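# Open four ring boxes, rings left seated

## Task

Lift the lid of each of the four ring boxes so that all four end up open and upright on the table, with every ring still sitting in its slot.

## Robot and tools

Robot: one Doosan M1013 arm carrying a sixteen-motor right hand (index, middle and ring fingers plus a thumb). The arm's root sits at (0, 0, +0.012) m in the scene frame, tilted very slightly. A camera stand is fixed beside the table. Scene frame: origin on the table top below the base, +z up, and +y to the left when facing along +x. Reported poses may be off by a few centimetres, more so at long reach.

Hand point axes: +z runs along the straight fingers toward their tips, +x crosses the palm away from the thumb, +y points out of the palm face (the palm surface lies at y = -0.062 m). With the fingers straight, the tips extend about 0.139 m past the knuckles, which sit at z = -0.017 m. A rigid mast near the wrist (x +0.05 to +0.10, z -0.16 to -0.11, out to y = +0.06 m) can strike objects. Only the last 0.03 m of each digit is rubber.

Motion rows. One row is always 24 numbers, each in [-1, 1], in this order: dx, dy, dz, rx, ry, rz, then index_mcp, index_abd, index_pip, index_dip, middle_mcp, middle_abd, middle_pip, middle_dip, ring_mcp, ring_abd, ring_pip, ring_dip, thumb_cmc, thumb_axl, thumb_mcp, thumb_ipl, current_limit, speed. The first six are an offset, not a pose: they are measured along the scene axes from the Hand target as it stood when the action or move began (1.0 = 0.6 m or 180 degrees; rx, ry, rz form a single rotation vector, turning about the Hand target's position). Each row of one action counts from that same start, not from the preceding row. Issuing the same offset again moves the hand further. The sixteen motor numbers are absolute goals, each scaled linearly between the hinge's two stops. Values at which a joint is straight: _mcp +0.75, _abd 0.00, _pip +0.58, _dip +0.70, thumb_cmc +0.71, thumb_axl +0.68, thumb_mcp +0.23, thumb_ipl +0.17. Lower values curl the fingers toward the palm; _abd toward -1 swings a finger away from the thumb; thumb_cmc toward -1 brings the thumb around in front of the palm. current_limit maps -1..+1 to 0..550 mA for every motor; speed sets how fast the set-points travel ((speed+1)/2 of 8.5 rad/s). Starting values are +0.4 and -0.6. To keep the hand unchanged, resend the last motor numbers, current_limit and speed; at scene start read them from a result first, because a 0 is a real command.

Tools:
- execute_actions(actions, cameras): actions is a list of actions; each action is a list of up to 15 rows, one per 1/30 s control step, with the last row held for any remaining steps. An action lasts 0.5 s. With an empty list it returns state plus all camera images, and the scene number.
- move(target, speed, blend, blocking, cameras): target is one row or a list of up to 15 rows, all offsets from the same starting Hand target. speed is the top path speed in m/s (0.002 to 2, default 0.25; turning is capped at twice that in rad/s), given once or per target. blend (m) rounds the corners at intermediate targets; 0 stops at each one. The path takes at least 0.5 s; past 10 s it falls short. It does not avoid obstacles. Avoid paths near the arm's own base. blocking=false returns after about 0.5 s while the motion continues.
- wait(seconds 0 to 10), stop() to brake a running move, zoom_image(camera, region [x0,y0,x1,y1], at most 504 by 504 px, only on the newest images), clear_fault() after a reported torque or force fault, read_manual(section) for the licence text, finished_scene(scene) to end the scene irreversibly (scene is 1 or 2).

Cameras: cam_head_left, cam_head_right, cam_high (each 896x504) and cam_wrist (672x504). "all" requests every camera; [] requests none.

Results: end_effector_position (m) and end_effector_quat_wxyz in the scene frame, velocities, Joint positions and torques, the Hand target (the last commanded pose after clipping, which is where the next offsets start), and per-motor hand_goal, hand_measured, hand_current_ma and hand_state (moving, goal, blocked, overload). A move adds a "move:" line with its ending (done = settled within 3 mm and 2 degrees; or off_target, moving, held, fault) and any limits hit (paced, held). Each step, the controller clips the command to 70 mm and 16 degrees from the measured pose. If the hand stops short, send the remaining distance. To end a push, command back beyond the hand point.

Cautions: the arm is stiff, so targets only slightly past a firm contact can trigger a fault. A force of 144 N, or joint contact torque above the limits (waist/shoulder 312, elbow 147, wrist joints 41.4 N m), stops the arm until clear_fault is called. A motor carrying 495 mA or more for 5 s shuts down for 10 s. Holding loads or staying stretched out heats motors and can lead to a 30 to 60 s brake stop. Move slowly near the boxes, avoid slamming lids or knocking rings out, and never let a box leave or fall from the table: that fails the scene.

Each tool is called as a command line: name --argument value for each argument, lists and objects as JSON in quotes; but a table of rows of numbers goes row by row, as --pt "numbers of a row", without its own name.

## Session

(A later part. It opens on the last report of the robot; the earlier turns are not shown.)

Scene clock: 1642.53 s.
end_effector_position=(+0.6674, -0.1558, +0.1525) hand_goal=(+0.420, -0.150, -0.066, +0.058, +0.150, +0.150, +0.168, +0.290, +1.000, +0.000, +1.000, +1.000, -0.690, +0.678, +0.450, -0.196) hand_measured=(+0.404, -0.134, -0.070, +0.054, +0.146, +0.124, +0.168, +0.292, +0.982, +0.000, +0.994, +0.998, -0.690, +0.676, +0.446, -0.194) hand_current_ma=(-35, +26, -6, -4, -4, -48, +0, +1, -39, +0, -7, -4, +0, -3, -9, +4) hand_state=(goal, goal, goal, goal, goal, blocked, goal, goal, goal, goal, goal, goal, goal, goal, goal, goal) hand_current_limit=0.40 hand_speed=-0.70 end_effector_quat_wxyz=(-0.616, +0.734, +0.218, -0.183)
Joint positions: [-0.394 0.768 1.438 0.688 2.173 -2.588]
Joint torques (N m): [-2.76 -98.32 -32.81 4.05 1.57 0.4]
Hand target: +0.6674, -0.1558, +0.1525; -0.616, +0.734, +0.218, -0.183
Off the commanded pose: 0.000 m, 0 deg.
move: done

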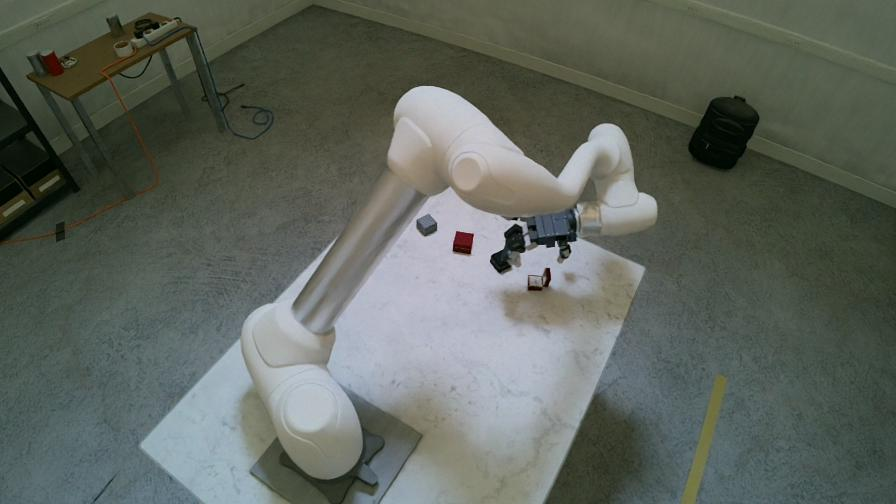

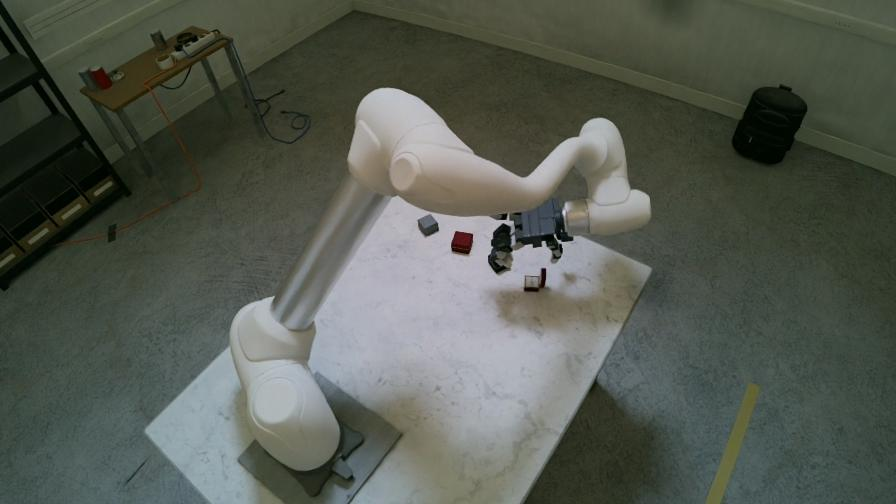

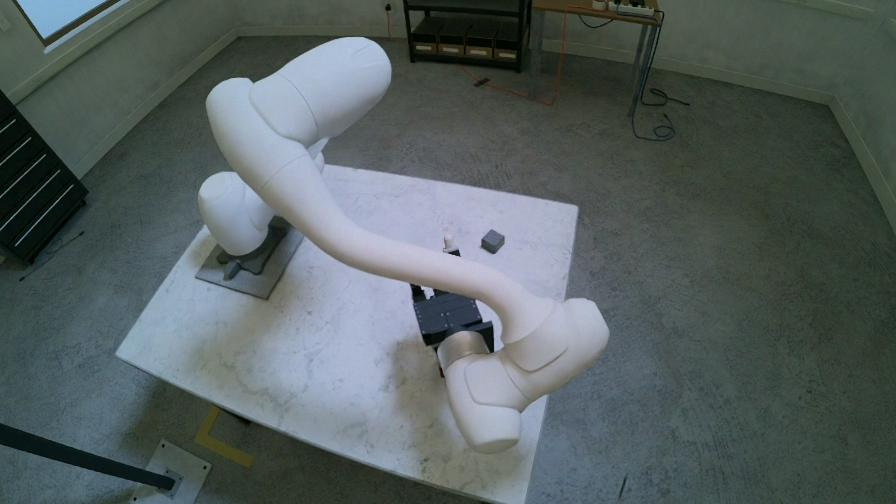

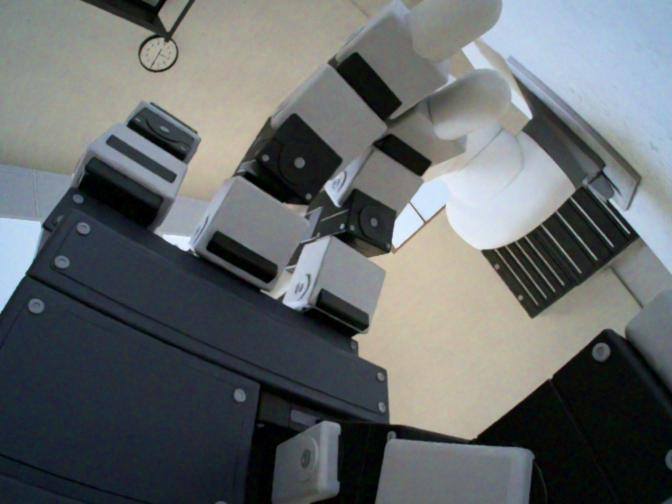

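move --pt "-0.009 0.173 0 0 0 0.1444 0.42 -0.15 -0.066 0.058 0.15 0.15 0.168 0.29 1 0 1 1 -0.69 0.678 0.45 -0.197 0.4 -0.5" --pt "-0.009 0.173 -0.17 0 0 0.1444 0.42 -0.15 -0.066 0.058 0.15 0.15 0.168 0.29 1 0 1 1 -0.69 0.678 0.45 -0.197 0.4 -0.5" --speed '[0.25,0.08]' --cameras '["cam_wrist","cam_head_right","cam_head_left"]'

zoom_image --camera "cam_head_right" --region '[430, 200, 560, 300]'

zoom_image --camera "cam_head_left" --region '[430, 200, 560, 300]'

Scene clock: 1671.77 s.
end_effector_position=(+0.6620, -0.0520, +0.0506) hand_goal=(+0.420, -0.150, -0.066, +0.058, +0.150, +0.150, +0.168, +0.290, +1.000, +0.000, +1.000, +1.000, -0.690, +0.678, +0.450, -0.196) hand_measured=(+0.404, -0.134, -0.070, +0.054, +0.146, +0.126, +0.168, +0.292, +0.982, +0.000, +0.994, +0.998, -0.690, +0.676, +0.446, -0.194) hand_current_ma=(-35, +26, -6, -4, -4, -48, +0, +1, -39, +0, -7, -4, +0, -3, -8, +4) hand_state=(goal, goal, goal, goal, goal, blocked, goal, goal, goal, goal, goal, goal, goal, goal, goal, goal) hand_current_limit=0.40 hand_speed=-0.50 end_effector_quat_wxyz=(-0.559, +0.666, +0.378, -0.317)
Joint positions: [-0.173 0.882 1.443 0.393 2.167 -2.846]
Joint torques (N m): [-2.65 -102.38 -28.91 3.81 1.79 0.57]
Hand target: +0.6620, -0.0520, +0.0505; -0.559, +0.666, +0.378, -0.317
Off the commanded pose: 0.000 m, 0 deg.
move: done
Images, in order (width x height): cam_head_left 896x504, cam_head_right 896x504, cam_wrist 672x504.

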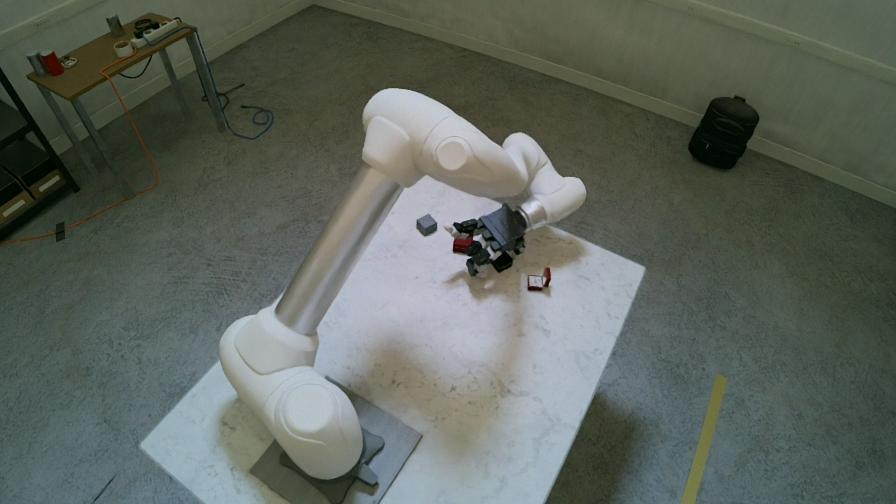

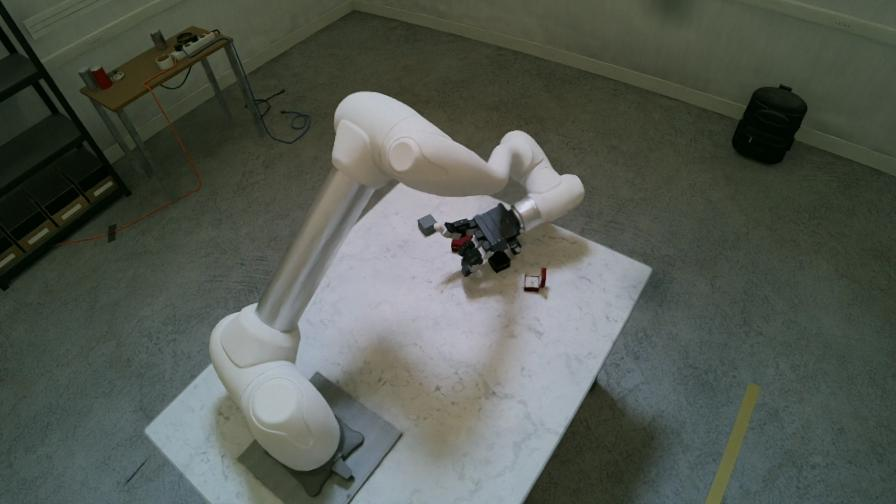

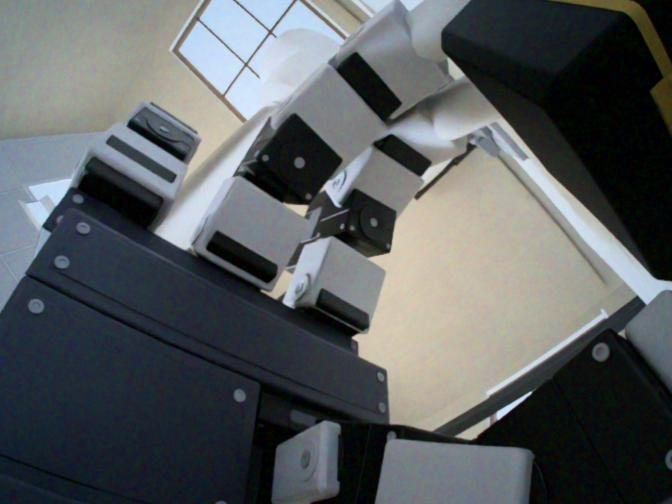

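Scaled by 3.877 from the camera's 896x504 image, which has a finer 1280x720 frame.

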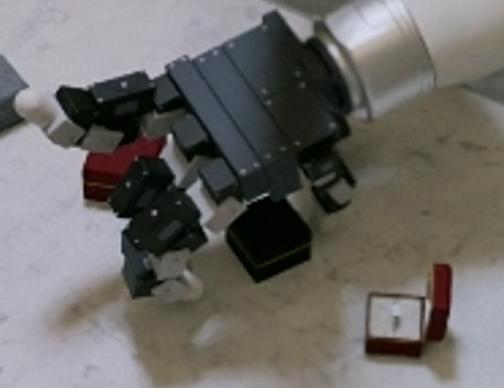

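Scaled by 3.877 from the camera's 896x504 image, which has a finer 1280x720 frame.

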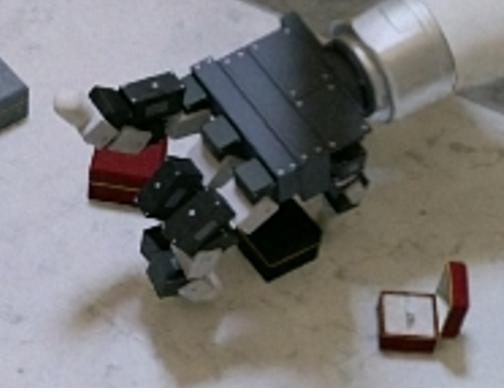

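move --pt "0 0 0 0 0 0 -0.1 -0.15 0.168 0.29 -0.1 0.15 0.168 0.29 1 0 1 1 -0.69 0.678 0.25 -0.197 0.4 -0.8" --pt "0 0 0 0 0 0 -0.2 -0.15 0.168 0.29 -0.2 0.15 0.168 0.29 1 0 1 1 -0.69 0.678 0.05 -0.197 0.7 -0.8" --cameras '["cam_wrist","cam_head_right"]'

zoom_image --camera "cam_wrist" --region '[372, 0, 672, 300]'

zoom_image --camera "cam_head_right" --region '[430, 200, 560, 300]'

Scene clock: 1693.40 s.
end_effector_position=(+0.6620, -0.0520, +0.0505) hand_goal=(-0.200, -0.150, +0.168, +0.290, -0.200, +0.150, +0.168, +0.290, +1.000, +0.000, +1.000, +1.000, -0.690, +0.678, +0.050, -0.196) hand_measured=(-0.070, -0.112, +0.188, +0.294, -0.076, +0.104, +0.188, +0.292, +0.982, +0.000, +0.994, +0.998, -0.688, +0.676, +0.288, -0.174) hand_current_ma=(+467, +83, +44, +6, +467, -103, +42, +2, -39, +0, -7, -4, +1, -1, +467, +75) hand_state=(blocked, blocked, blocked, goal, blocked, blocked, goal, goal, goal, goal, goal, goal, goal, goal, blocked, blocked) hand_current_limit=0.70 hand_speed=-0.80 end_effector_quat_wxyz=(-0.559, +0.666, +0.378, -0.317)
Joint positions: [-0.173 0.883 1.443 0.393 2.166 -2.846]
Joint torques (N m): [-3.1 -95.87 -28.1 3.54 -0.09 0.29]
Hand target: +0.6620, -0.0520, +0.0505; -0.559, +0.666, +0.378, -0.317
Off the commanded pose: 0.000 m, 0 deg.
move: done
Images, in order (width x height): cam_head_right 896x504, cam_wrist 672x504.

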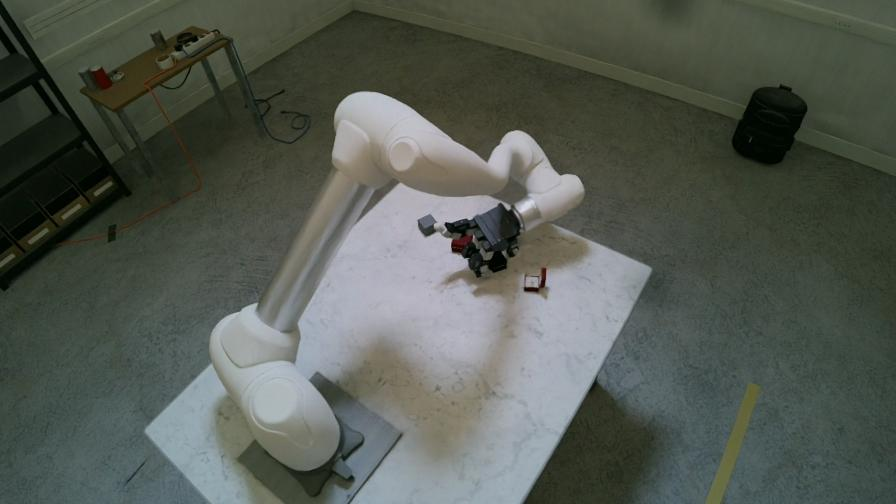

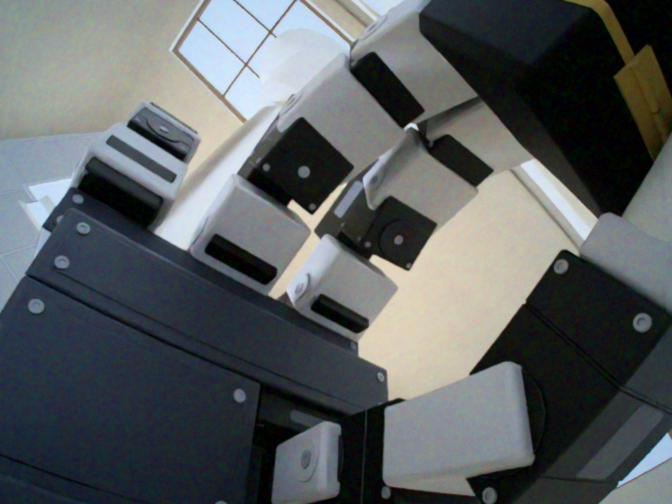

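Scaled by 1.680 from the camera's 672x504 image, which has a finer 960x720 frame.

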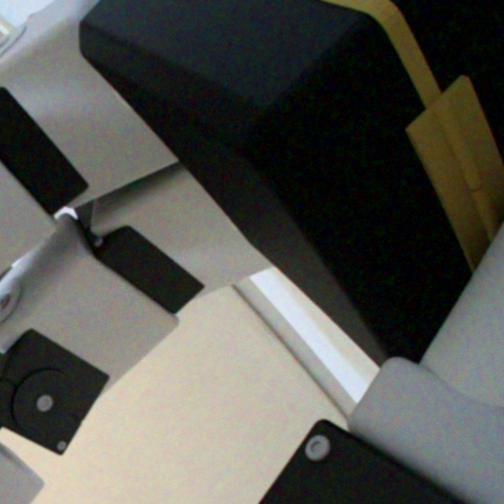

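Scaled by 3.877 from the camera's 896x504 image, which has a finer 1280x720 frame.

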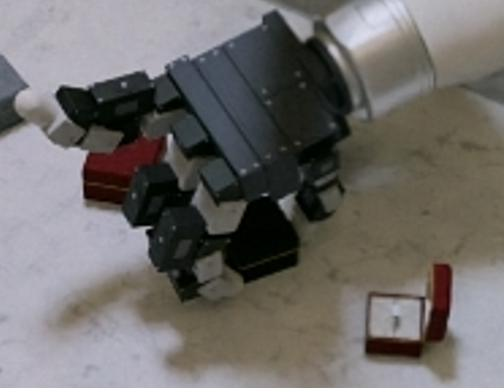

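move --pt "0 0 0 0 0 0 0.42 -0.15 -0.04 0.058 -0.25 0.15 0.168 0.29 1 0 1 1 -0.69 0.678 0.05 -0.197 0.7 -0.7" --pt "0 0 0 0 0 0 -0.1 -0.15 -0.04 0.058 -0.3 0.15 0.168 0.29 1 0 1 1 -0.69 0.678 0.05 -0.197 0.7 -0.8" --pt "0 0 0 0 0 0 0.0 -0.15 -0.182 -0.058 -0.3 0.15 0.168 0.29 1 0 1 1 -0.69 0.678 0.05 -0.197 0.7 -0.95" --cameras '["cam_wrist"]'

move --pt "0 0 0 0 0 0 -0.025 -0.15 -0.25 -0.12 -0.3 0.15 0.168 0.29 1 0 1 1 -0.69 0.678 0.05 -0.197 0.7 -0.97" --cameras '["cam_wrist"]'

Scene clock: 1706.23 s.
end_effector_position=(+0.6620, -0.0520, +0.0505) hand_goal=(+0.000, -0.150, -0.182, -0.058, -0.300, +0.150, +0.168, +0.290, +1.000, +0.000, +1.000, +1.000, -0.690, +0.678, +0.050, -0.196) hand_measured=(+0.094, -0.128, -0.092, -0.024, -0.092, +0.130, +0.198, +0.298, +0.982, +0.000, +0.994, +0.998, -0.712, +0.676, +0.290, -0.154) hand_current_ma=(+347, +41, +303, +84, +467, -36, +70, +15, -39, +0, -7, -4, -49, -2, +468, +164) hand_state=(blocked, blocked, blocked, blocked, blocked, blocked, blocked, goal, goal, goal, goal, goal, blocked, goal, blocked, blocked) hand_current_limit=0.70 hand_speed=-0.95 end_effector_quat_wxyz=(-0.559, +0.666, +0.378, -0.317)
Joint positions: [-0.173 0.883 1.443 0.393 2.166 -2.846]
Joint torques (N m): [-2.06 -95.76 -27.67 3.89 0.27 0.12]
Hand target: +0.6620, -0.0520, +0.0505; -0.559, +0.666, +0.378, -0.317
Off the commanded pose: 0.000 m, 0 deg.
move: done
Images, in order (width x height): cam_wrist 672x504.

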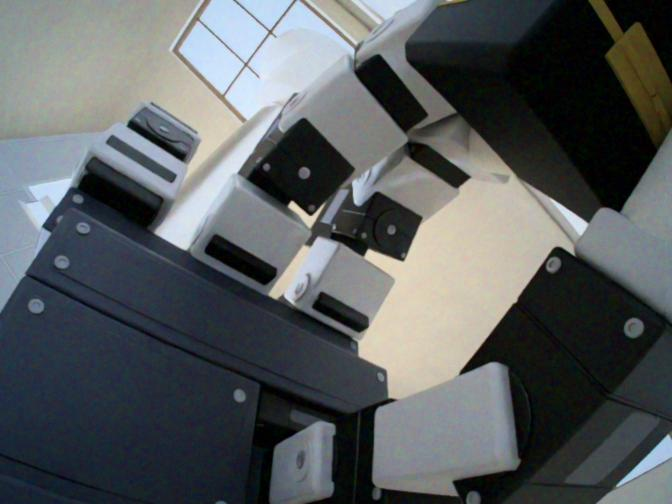

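Scene clock: 1707.00 s.
end_effector_position=(+0.6620, -0.0520, +0.0505) hand_goal=(-0.024, -0.150, -0.250, -0.120, -0.300, +0.150, +0.168, +0.290, +1.000, +0.000, +1.000, +1.000, -0.690, +0.678, +0.050, -0.196) hand_measured=(+0.094, -0.126, -0.144, -0.080, -0.104, +0.142, +0.202, +0.304, +0.982, +0.000, +0.994, +0.998, -0.720, +0.676, +0.298, -0.150) hand_current_ma=(+465, +43, +372, +109, +467, -13, +83, +25, -39, +0, -7, -4, -77, -3, +468, +189) hand_state=(blocked, blocked, blocked, blocked, blocked, goal, blocked, goal, goal, goal, goal, goal, blocked, goal, blocked, blocked) hand_current_limit=0.70 hand_speed=-0.97 end_effector_quat_wxyz=(-0.559, +0.666, +0.378, -0.317)
Joint positions: [-0.173 0.883 1.443 0.393 2.166 -2.846]
Joint torques (N m): [-2.68 -99.74 -28.8 3.74 1.39 0.4]
Hand target: +0.6620, -0.0520, +0.0505; -0.559, +0.666, +0.378, -0.317
Off the commanded pose: 0.000 m, 0 deg.
move: done
Images, in order (width x height): cam_wrist 672x504.

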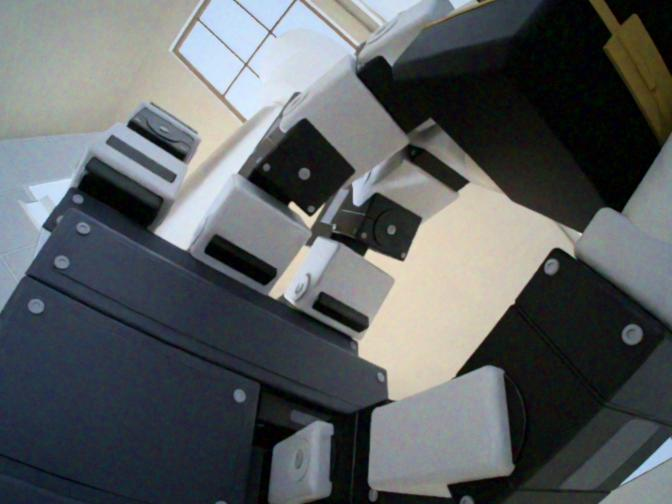

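Whole box tilts or lid opens? Zoom.

zoom_image --camera "cam_wrist" --region '[372, 0, 672, 250]'

move --pt "0 0 0 0 0 0 0.0 -0.15 -0.29 -0.16 -0.3 0.15 0.168 0.29 1 0 1 1 -0.69 0.678 0.05 -0.197 0.7 -0.97" --cameras '["cam_wrist","cam_head_right"]'

zoom_image --camera "cam_wrist" --region '[372, 0, 672, 250]'

zoom_image --camera "cam_head_right" --region '[430, 200, 560, 300]'

Scaled by 1.680 from the camera's 672x504 image, which has a finer 960x720 frame.

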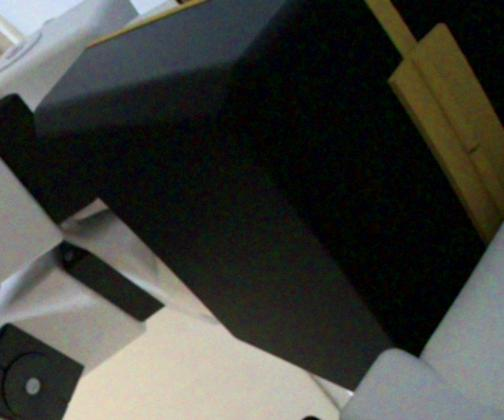

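Scene clock: 1714.27 s.
end_effector_position=(+0.6620, -0.0520, +0.0505) hand_goal=(+0.000, -0.150, -0.290, -0.160, -0.300, +0.150, +0.168, +0.290, +1.000, +0.000, +1.000, +1.000, -0.690, +0.678, +0.050, -0.196) hand_measured=(+0.100, -0.126, -0.190, -0.126, -0.106, +0.146, +0.202, +0.304, +0.982, +0.000, +0.994, +0.998, -0.720, +0.676, +0.310, -0.150) hand_current_ma=(+373, +43, +343, +87, +467, -3, +86, +27, -39, +0, -7, -4, -77, -3, +468, +190) hand_state=(blocked, blocked, blocked, blocked, blocked, goal, blocked, goal, goal, goal, goal, goal, blocked, goal, blocked, blocked) hand_current_limit=0.70 hand_speed=-0.97 end_effector_quat_wxyz=(-0.559, +0.666, +0.378, -0.317)
Joint positions: [-0.173 0.883 1.443 0.393 2.166 -2.846]
Joint torques (N m): [-2.74 -100.56 -28.81 3.74 1.53 0.35]
Hand target: +0.6620, -0.0520, +0.0505; -0.559, +0.666, +0.378, -0.317
Off the commanded pose: 0.000 m, 0 deg.
move: done
Images, in order (width x height): cam_head_right 896x504, cam_wrist 672x504.

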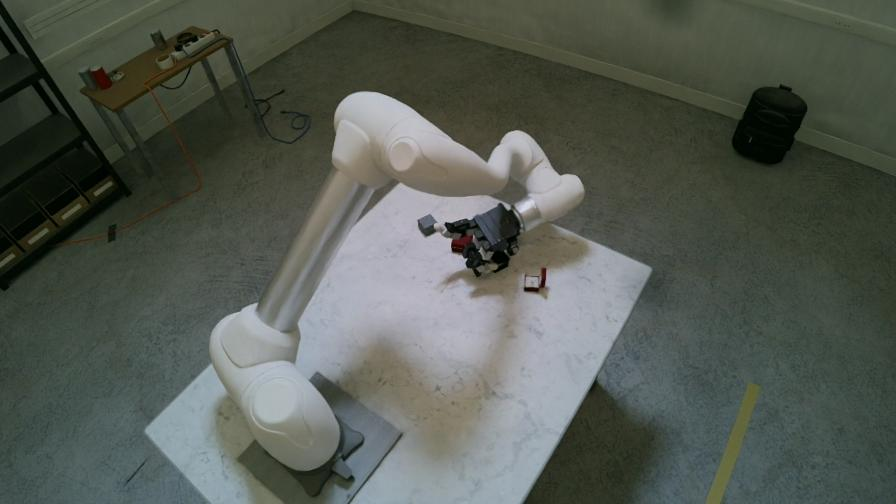

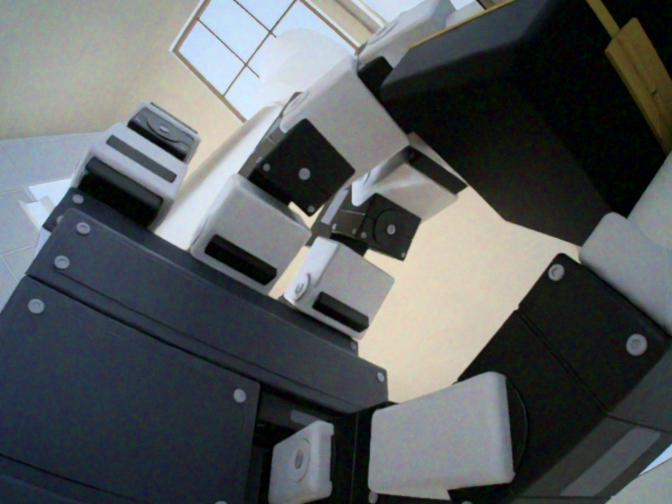

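Scaled by 1.680 from the camera's 672x504 image, which has a finer 960x720 frame.

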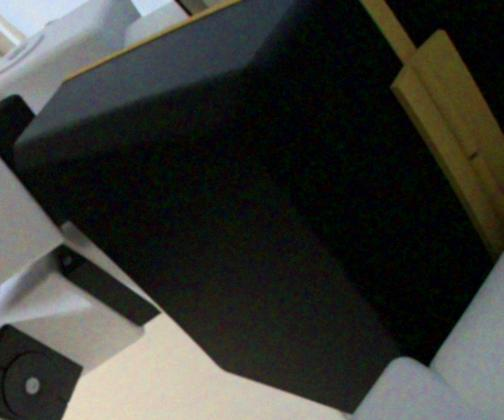

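Scaled by 3.877 from the camera's 896x504 image, which has a finer 1280x720 frame.

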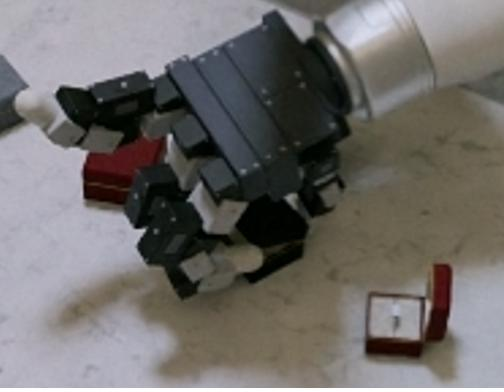

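move --pt "0 0 0 0 0 0 0.0 -0.15 -0.33 -0.2 -0.3 0.15 0.168 0.29 1 0 1 1 -0.69 0.678 0.05 -0.197 0.7 -0.97"

move --pt "0 0 0 0 0 0 0.0 -0.15 -0.37 -0.24 -0.3 0.15 0.168 0.29 1 0 1 1 -0.69 0.678 0.05 -0.197 0.7 -0.97" --cameras '["cam_wrist"]'

move --pt "0 0 0 0 0 0 -0.04 -0.15 -0.4 -0.27 -0.3 0.15 0.168 0.29 1 0 1 1 -0.69 0.678 0.05 -0.197 0.7 -0.97" --cameras '["cam_wrist"]'

Scene clock: 1727.77 s.
end_effector_position=(+0.6620, -0.0520, +0.0505) hand_goal=(+0.000, -0.150, -0.330, -0.200, -0.300, +0.150, +0.168, +0.290, +1.000, +0.000, +1.000, +1.000, -0.690, +0.678, +0.050, -0.196) hand_measured=(+0.092, -0.134, -0.298, -0.200, -0.106, +0.148, +0.208, +0.304, +0.982, +0.000, +0.994, +0.998, -0.710, +0.676, +0.320, -0.148) hand_current_ma=(+338, +26, +80, -1, +467, -2, +105, +28, -39, +0, -7, -4, -46, -3, +468, +192) hand_state=(blocked, goal, blocked, goal, blocked, goal, blocked, goal, goal, goal, goal, goal, blocked, goal, blocked, blocked) hand_current_limit=0.70 hand_speed=-0.97 end_effector_quat_wxyz=(-0.559, +0.666, +0.378, -0.317)
Joint positions: [-0.173 0.883 1.443 0.393 2.166 -2.846]
Joint torques (N m): [-2.42 -98.04 -27.89 3.66 0.85 0.42]
Hand target: +0.6620, -0.0520, +0.0505; -0.559, +0.666, +0.378, -0.317
Off the commanded pose: 0.000 m, 0 deg.
move: done

Scene clock: 1728.50 s.
end_effector_position=(+0.6620, -0.0520, +0.0505) hand_goal=(+0.000, -0.150, -0.370, -0.240, -0.300, +0.150, +0.168, +0.290, +1.000, +0.000, +1.000, +1.000, -0.690, +0.678, +0.050, -0.196) hand_measured=(+0.040, -0.142, -0.358, -0.244, -0.106, +0.142, +0.218, +0.304, +0.982, +0.000, +0.994, +0.998, -0.688, +0.676, +0.322, -0.148) hand_current_ma=(+110, +11, +20, -5, +467, -10, +141, +28, -39, +0, -7, -4, +2, -3, +468, +192) hand_state=(blocked, goal, goal, goal, blocked, goal, blocked, goal, goal, goal, goal, goal, goal, goal, blocked, blocked) hand_current_limit=0.70 hand_speed=-0.97 end_effector_quat_wxyz=(-0.559, +0.666, +0.378, -0.317)
Joint positions: [-0.173 0.883 1.443 0.393 2.166 -2.846]
Joint torques (N m): [-1.95 -96.95 -27.78 3.8 0.41 0.28]
Hand target: +0.6620, -0.0520, +0.0505; -0.559, +0.666, +0.378, -0.317
Off the commanded pose: 0.000 m, 0 deg.
move: done
Images, in order (width x height): cam_wrist 672x504.

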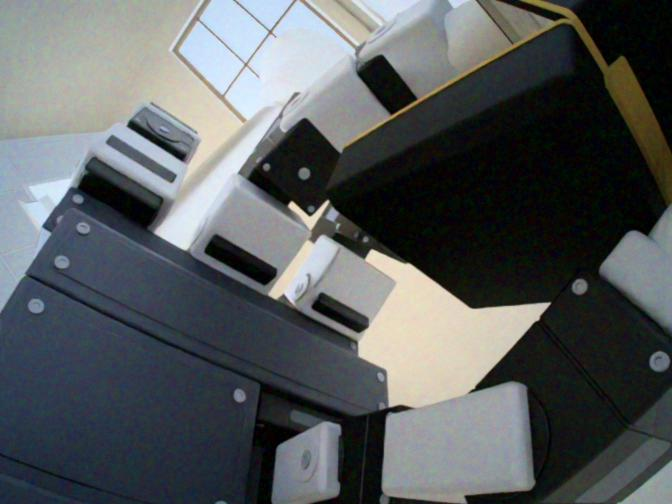

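Scene clock: 1729.13 s.
end_effector_position=(+0.6620, -0.0520, +0.0505) hand_goal=(-0.040, -0.150, -0.400, -0.270, -0.300, +0.150, +0.168, +0.290, +1.000, +0.000, +1.000, +1.000, -0.690, +0.678, +0.050, -0.196) hand_measured=(-0.030, -0.144, -0.396, -0.270, -0.104, +0.140, +0.218, +0.306, +0.982, +0.000, +0.994, +0.998, -0.688, +0.676, +0.304, -0.160) hand_current_ma=(+20, +6, +4, -1, +467, -13, +143, +31, -39, +0, -7, -4, +3, -3, +465, +134) hand_state=(goal, goal, goal, goal, blocked, goal, blocked, goal, goal, goal, goal, goal, goal, goal, moving, blocked) hand_current_limit=0.70 hand_speed=-0.97 end_effector_quat_wxyz=(-0.559, +0.666, +0.378, -0.317)
Joint positions: [-0.173 0.883 1.443 0.393 2.166 -2.846]
Joint torques (N m): [-2.81 -101.08 -28.79 3.83 1.72 0.46]
Hand target: +0.6620, -0.0520, +0.0505; -0.559, +0.666, +0.378, -0.317
Off the commanded pose: 0.000 m, 0 deg.
move: done
Images, in order (width x height): cam_wrist 672x504.

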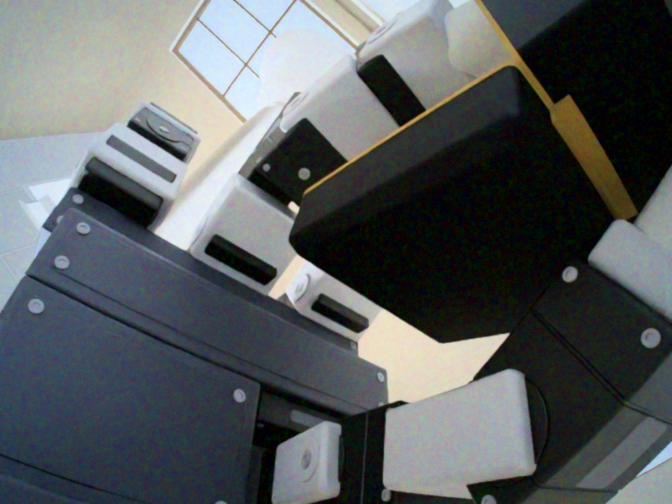

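move --pt "0 0 0 0 0 0 -0.03 -0.15 -0.39 -0.26 -0.15 0.15 0.168 0.29 1 0 1 1 -0.69 0.678 0.25 -0.197 0.7 -0.95" --pt "0 0 0 0 0 0 -0.0 -0.15 -0.36 -0.23 -0.1 0.15 0.168 0.29 1 0 1 1 -0.69 0.678 0.45 -0.197 0.4 -0.9" --pt "0 0 0 0 0 0 0.15 -0.15 -0.25 -0.1 0.15 0.15 0.168 0.29 1 0 1 1 -0.69 0.678 0.45 -0.197 0.4 -0.85" --pt "0 0 0 0 0 0 0.42 -0.15 -0.066 0.058 0.15 0.15 0.168 0.29 1 0 1 1 -0.69 0.678 0.45 -0.197 0.4 -0.7" --cameras '["cam_wrist"]'

move --target '[0,0,0.17,0,0,0,0.42,-0.15,-0.066,0.058,0.15,0.15,0.168,0.29,1,0,1,1,-0.69,0.678,0.45,-0.197,0.4,-0.7]' --speed 0.12 --cameras '["cam_head_left","cam_head_right"]'

zoom_image --camera "cam_head_left" --region '[400, 190, 600, 310]'

zoom_image --camera "cam_head_right" --region '[400, 190, 600, 310]'

Scene clock: 1745.17 s.
end_effector_position=(+0.6620, -0.0520, +0.0505) hand_goal=(+0.420, -0.150, -0.066, +0.058, +0.150, +0.150, +0.168, +0.290, +1.000, +0.000, +1.000, +1.000, -0.690, +0.678, +0.450, -0.196) hand_measured=(+0.402, -0.134, -0.070, +0.054, +0.148, +0.124, +0.168, +0.292, +0.982, +0.000, +0.994, +0.998, -0.686, +0.676, +0.448, -0.194) hand_current_ma=(-38, +26, -7, -4, -4, -49, +0, +1, -39, +0, -7, -4, +5, -2, -3, +4) hand_state=(goal, goal, goal, goal, goal, blocked, goal, goal, goal, goal, goal, goal, goal, goal, goal, goal) hand_current_limit=0.40 hand_speed=-0.70 end_effector_quat_wxyz=(-0.559, +0.666, +0.378, -0.317)
Joint positions: [-0.173 0.883 1.443 0.393 2.166 -2.846]
Joint torques (N m): [-2.63 -101.23 -28.89 3.8 1.74 0.46]
Hand target: +0.6620, -0.0520, +0.0505; -0.559, +0.666, +0.378, -0.317
Off the commanded pose: 0.000 m, 0 deg.
move: done
Images, in order (width x height): cam_wrist 672x504.

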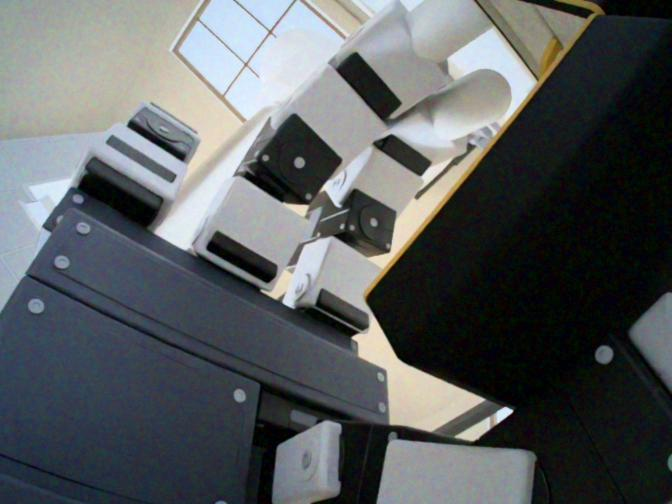

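Scene clock: 1746.37 s.
end_effector_position=(+0.6620, -0.0520, +0.1525) hand_goal=(+0.420, -0.150, -0.066, +0.058, +0.150, +0.150, +0.168, +0.290, +1.000, +0.000, +1.000, +1.000, -0.690, +0.678, +0.450, -0.196) hand_measured=(+0.404, -0.134, -0.070, +0.054, +0.146, +0.124, +0.168, +0.292, +0.982, +0.000, +0.994, +0.998, -0.686, +0.676, +0.448, -0.194) hand_current_ma=(-35, +26, -6, -4, -4, -48, +0, +1, -39, +0, -7, -4, +5, -2, -3, +4) hand_state=(goal, goal, goal, goal, goal, blocked, goal, goal, goal, goal, goal, goal, goal, goal, goal, goal) hand_current_limit=0.40 hand_speed=-0.70 end_effector_quat_wxyz=(-0.559, +0.666, +0.378, -0.317)
Joint positions: [-0.172 0.777 1.424 0.432 2.281 -2.783]
Joint torques (N m): [-2.22 -97.5 -32.13 4.17 1.73 0.39]
Hand target: +0.6620, -0.0520, +0.1525; -0.559, +0.666, +0.378, -0.317
Off the commanded pose: 0.000 m, 0 deg.
move: done
Images, in order (width x height): cam_head_left 896x504, cam_head_right 896x504.

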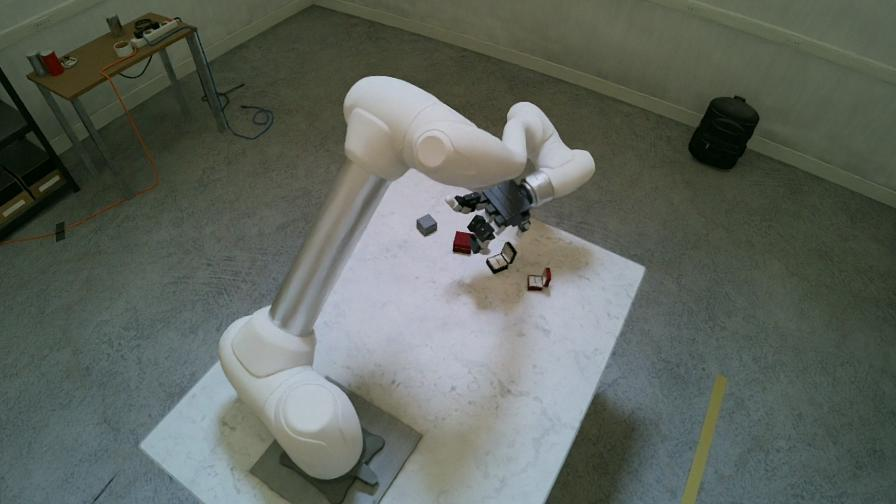

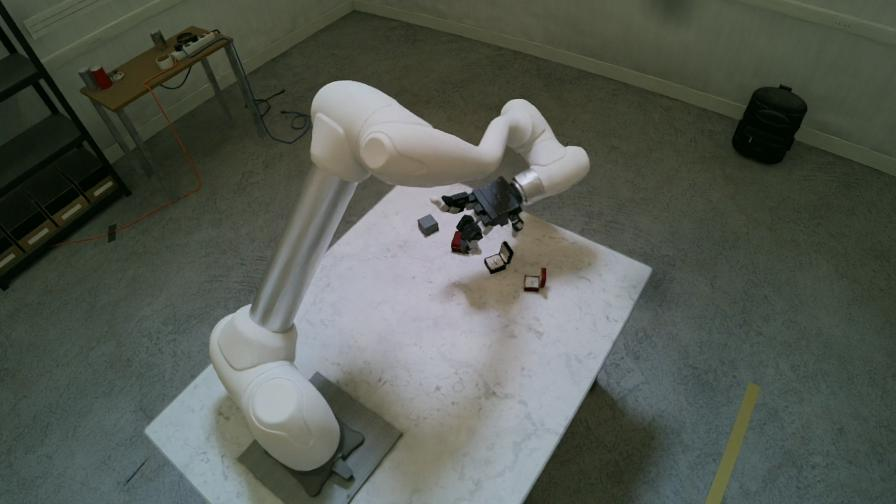

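Scaled by 2.520 from the camera's 896x504 image, which has a finer 1280x720 frame.

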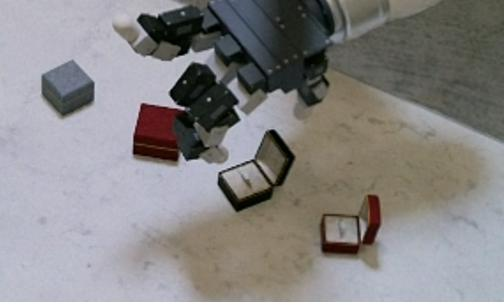

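Scaled by 2.520 from the camera's 896x504 image, which has a finer 1280x720 frame.

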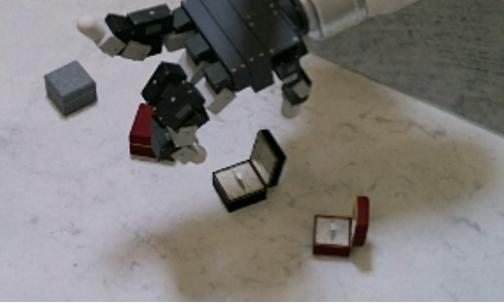

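move --pt "0.0183 0.1667 0 0 0 0.2167 0.42 -0.15 -0.066 0.058 0.15 0.15 0.168 0.29 1 0 1 1 -0.69 0.678 0.45 -0.197 0.4 -0.5" --pt "0.0183 0.1667 -0.17 0 0 0.2167 0.42 -0.15 -0.066 0.058 0.15 0.15 0.168 0.29 1 0 1 1 -0.69 0.678 0.45 -0.197 0.4 -0.5" --speed '[0.25,0.08]' --cameras '["cam_wrist","cam_head_right","cam_head_left"]'

zoom_image --camera "cam_head_right" --region '[410, 190, 540, 290]'

zoom_image --camera "cam_head_left" --region '[410, 190, 540, 290]'

Scene clock: 1764.60 s.
end_effector_position=(+0.6730, +0.0480, +0.0506) hand_goal=(+0.420, -0.150, -0.066, +0.058, +0.150, +0.150, +0.168, +0.290, +1.000, +0.000, +1.000, +1.000, -0.690, +0.678, +0.450, -0.196) hand_measured=(+0.404, -0.134, -0.070, +0.054, +0.146, +0.124, +0.168, +0.292, +0.982, +0.000, +0.994, +0.998, -0.688, +0.676, +0.448, -0.194) hand_current_ma=(-35, +26, -6, -4, -4, -48, +0, +1, -39, +0, -7, -4, +3, -2, -3, +4) hand_state=(goal, goal, goal, goal, goal, blocked, goal, goal, goal, goal, goal, goal, goal, goal, goal, goal) hand_current_limit=0.40 hand_speed=-0.50 end_effector_quat_wxyz=(-0.421, +0.502, +0.579, -0.486)
Joint positions: [0.114 0.908 1.391 -0.083 2.242 -3.198]
Joint torques (N m): [-2.64 -100.07 -28.3 3.62 1.86 0.46]
Hand target: +0.6730, +0.0480, +0.0505; -0.421, +0.502, +0.579, -0.486
Off the commanded pose: 0.000 m, 0 deg.
move: done
Images, in order (width x height): cam_head_left 896x504, cam_head_right 896x504, cam_wrist 672x504.

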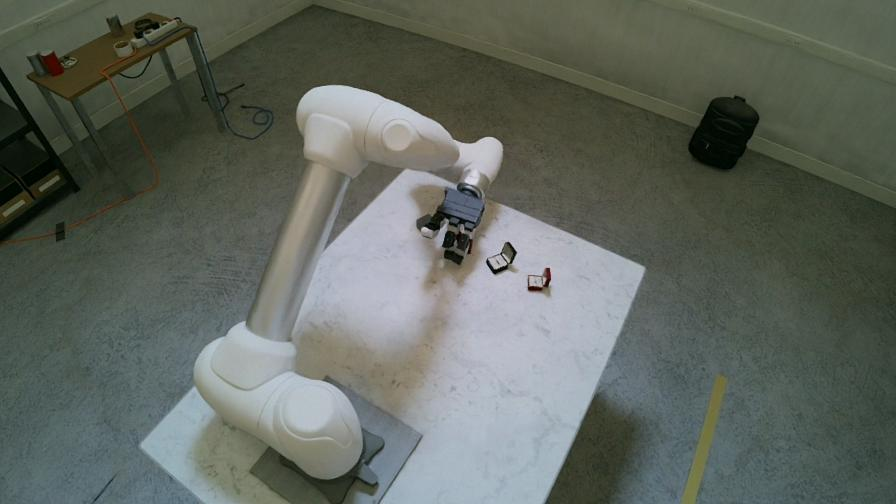

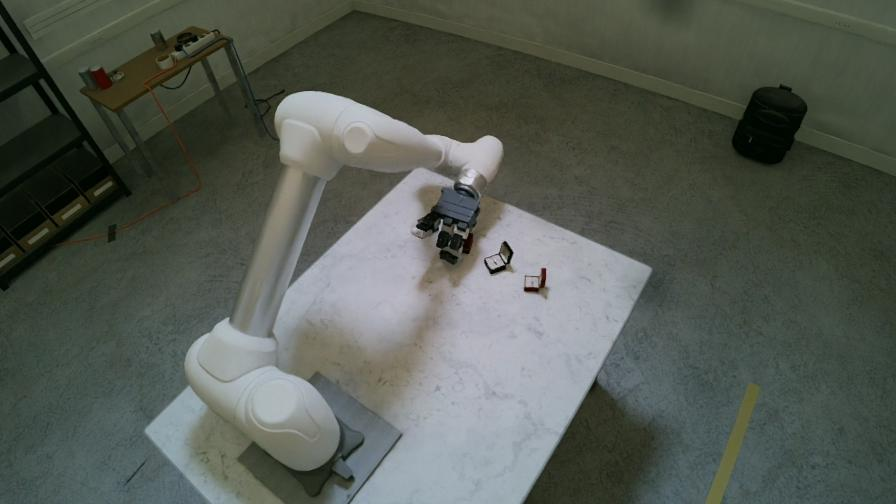

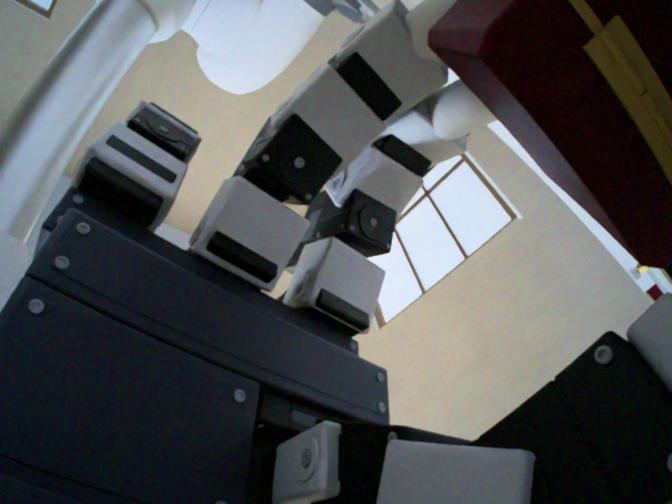

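Scaled by 3.877 from the camera's 896x504 image, which has a finer 1280x720 frame.

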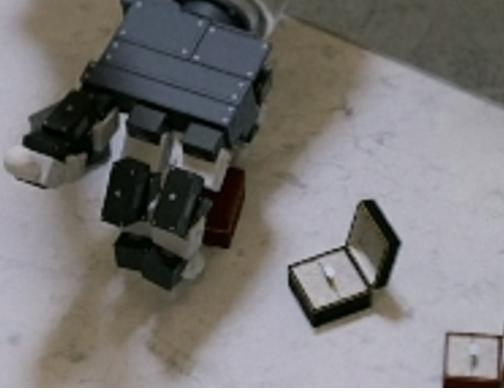

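Scaled by 3.877 from the camera's 896x504 image, which has a finer 1280x720 frame.

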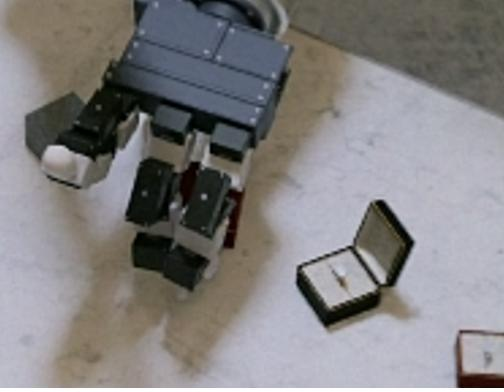

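move --pt "0 0 0 0 0 0 -0.06 -0.15 0.168 0.29 -0.06 0.15 0.168 0.29 1 0 1 1 -0.69 0.678 0.25 -0.197 0.4 -0.8" --pt "0 0 0 0 0 0 -0.2 -0.15 0.168 0.29 -0.2 0.15 0.168 0.29 1 0 1 1 -0.69 0.678 0.05 -0.197 0.7 -0.8" --cameras '["cam_wrist","cam_head_right"]'

zoom_image --camera "cam_head_right" --region '[410, 190, 540, 290]'

Scene clock: 1776.73 s.
end_effector_position=(+0.6730, +0.0480, +0.0505) hand_goal=(-0.200, -0.150, +0.168, +0.290, -0.200, +0.150, +0.168, +0.290, +1.000, +0.000, +1.000, +1.000, -0.690, +0.678, +0.050, -0.196) hand_measured=(-0.054, -0.114, +0.188, +0.294, -0.026, +0.104, +0.194, +0.296, +0.982, +0.000, +0.994, +0.998, -0.684, +0.678, +0.304, -0.172) hand_current_ma=(+467, +78, +42, +5, +467, -108, +58, +8, -39, +0, -7, -4, +7, +0, +467, +79) hand_state=(blocked, blocked, goal, goal, blocked, blocked, blocked, goal, goal, goal, goal, goal, goal, goal, blocked, blocked) hand_current_limit=0.70 hand_speed=-0.80 end_effector_quat_wxyz=(-0.421, +0.502, +0.579, -0.486)
Joint positions: [0.114 0.908 1.391 -0.083 2.242 -3.198]
Joint torques (N m): [-2.46 -97.07 -27.52 3.86 0.18 0.19]
Hand target: +0.6730, +0.0480, +0.0505; -0.421, +0.502, +0.579, -0.486
Off the commanded pose: 0.000 m, 0 deg.
move: done
Images, in order (width x height): cam_head_right 896x504, cam_wrist 672x504.

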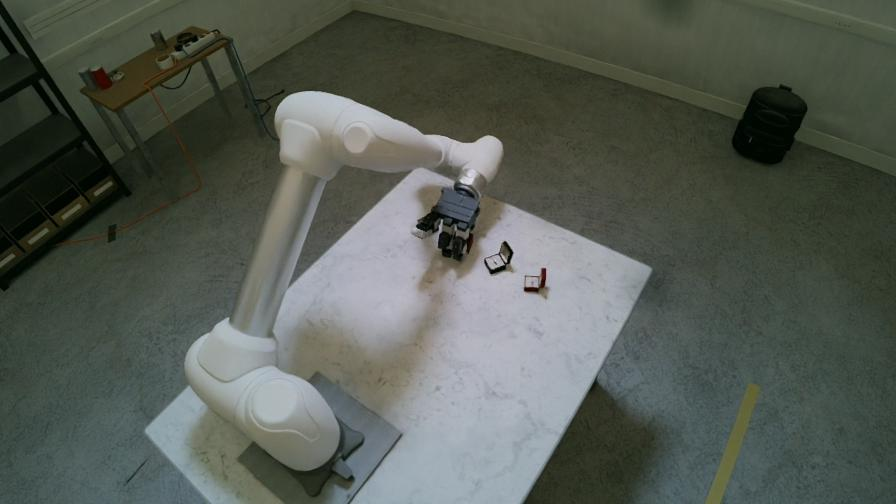

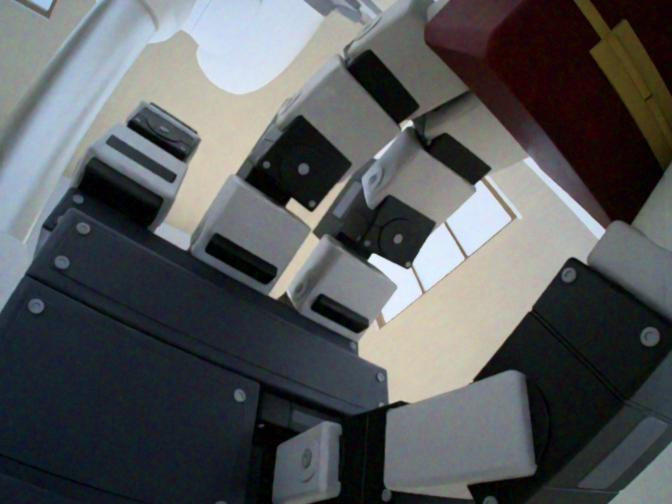

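Scaled by 3.877 from the camera's 896x504 image, which has a finer 1280x720 frame.

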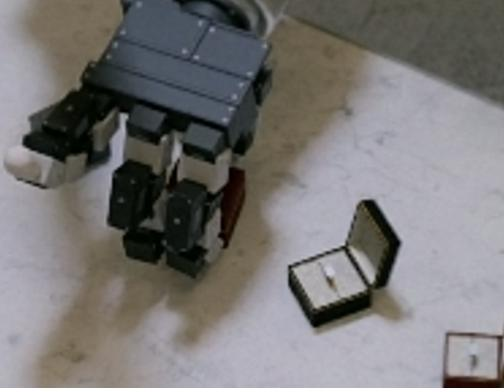

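move --pt "0 0 0 0 0 0 0.42 -0.15 -0.04 0.058 -0.25 0.15 0.168 0.29 1 0 1 1 -0.69 0.678 0.05 -0.197 0.7 -0.7" --pt "0 0 0 0 0 0 -0.1 -0.15 -0.04 0.058 -0.3 0.15 0.168 0.29 1 0 1 1 -0.69 0.678 0.05 -0.197 0.7 -0.8" --pt "0 0 0 0 0 0 0.0 -0.15 -0.182 -0.058 -0.3 0.15 0.168 0.29 1 0 1 1 -0.69 0.678 0.05 -0.197 0.7 -0.95" --pt "0 0 0 0 0 0 -0.025 -0.15 -0.25 -0.12 -0.3 0.15 0.168 0.29 1 0 1 1 -0.69 0.678 0.05 -0.197 0.7 -0.97"

move --pt "0 0 0 0 0 0 0.0 -0.15 -0.29 -0.16 -0.3 0.15 0.168 0.29 1 0 1 1 -0.69 0.678 0.05 -0.197 0.7 -0.97" --cameras '["cam_wrist"]'

Scene clock: 1788.17 s.
end_effector_position=(+0.6730, +0.0480, +0.0505) hand_goal=(-0.024, -0.150, -0.250, -0.120, -0.300, +0.150, +0.168, +0.290, +1.000, +0.000, +1.000, +1.000, -0.690, +0.678, +0.050, -0.196) hand_measured=(+0.114, -0.124, -0.114, -0.058, -0.056, +0.138, +0.204, +0.304, +0.982, +0.000, +0.994, +0.998, -0.704, +0.678, +0.320, -0.150) hand_current_ma=(+468, +48, +467, +186, +467, -19, +88, +28, -39, +0, -7, -4, -30, +0, +468, +182) hand_state=(blocked, blocked, blocked, blocked, blocked, goal, blocked, goal, goal, goal, goal, goal, goal, goal, blocked, blocked) hand_current_limit=0.70 hand_speed=-0.97 end_effector_quat_wxyz=(-0.421, +0.502, +0.579, -0.486)
Joint positions: [0.114 0.908 1.391 -0.083 2.242 -3.198]
Joint torques (N m): [-2.95 -100.29 -28.01 3.6 1.33 0.34]
Hand target: +0.6730, +0.0480, +0.0505; -0.421, +0.502, +0.579, -0.486
Off the commanded pose: 0.000 m, 0 deg.
move: done

Scene clock: 1788.73 s.
end_effector_position=(+0.6730, +0.0480, +0.0505) hand_goal=(+0.000, -0.150, -0.290, -0.160, -0.300, +0.150, +0.168, +0.290, +1.000, +0.000, +1.000, +1.000, -0.690, +0.678, +0.050, -0.196) hand_measured=(+0.114, -0.124, -0.114, -0.090, -0.058, +0.138, +0.204, +0.304, +0.982, +0.000, +0.994, +0.998, -0.704, +0.680, +0.324, -0.150) hand_current_ma=(+442, +48, +467, +217, +467, -18, +89, +29, -39, +0, -7, -4, -29, +5, +468, +182) hand_state=(blocked, blocked, blocked, blocked, blocked, goal, blocked, goal, goal, goal, goal, goal, goal, goal, blocked, blocked) hand_current_limit=0.70 hand_speed=-0.97 end_effector_quat_wxyz=(-0.421, +0.502, +0.579, -0.486)
Joint positions: [0.114 0.908 1.391 -0.083 2.242 -3.198]
Joint torques (N m): [-3.07 -101.55 -28.36 3.55 1.59 0.38]
Hand target: +0.6730, +0.0480, +0.0505; -0.421, +0.502, +0.579, -0.486
Off the commanded pose: 0.000 m, 0 deg.
move: done
Images, in order (width x height): cam_wrist 672x504.

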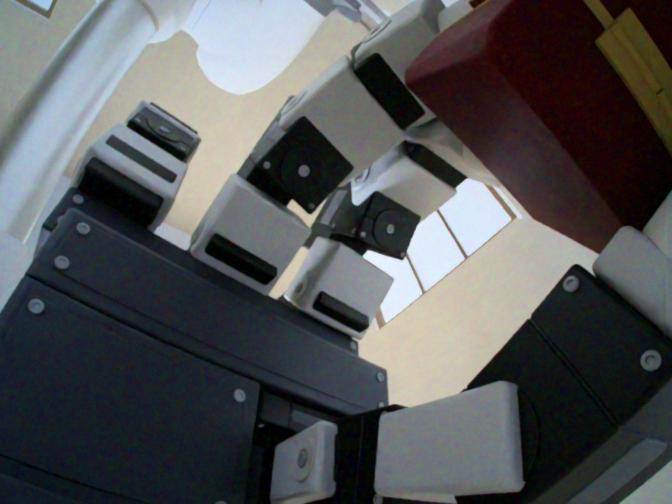

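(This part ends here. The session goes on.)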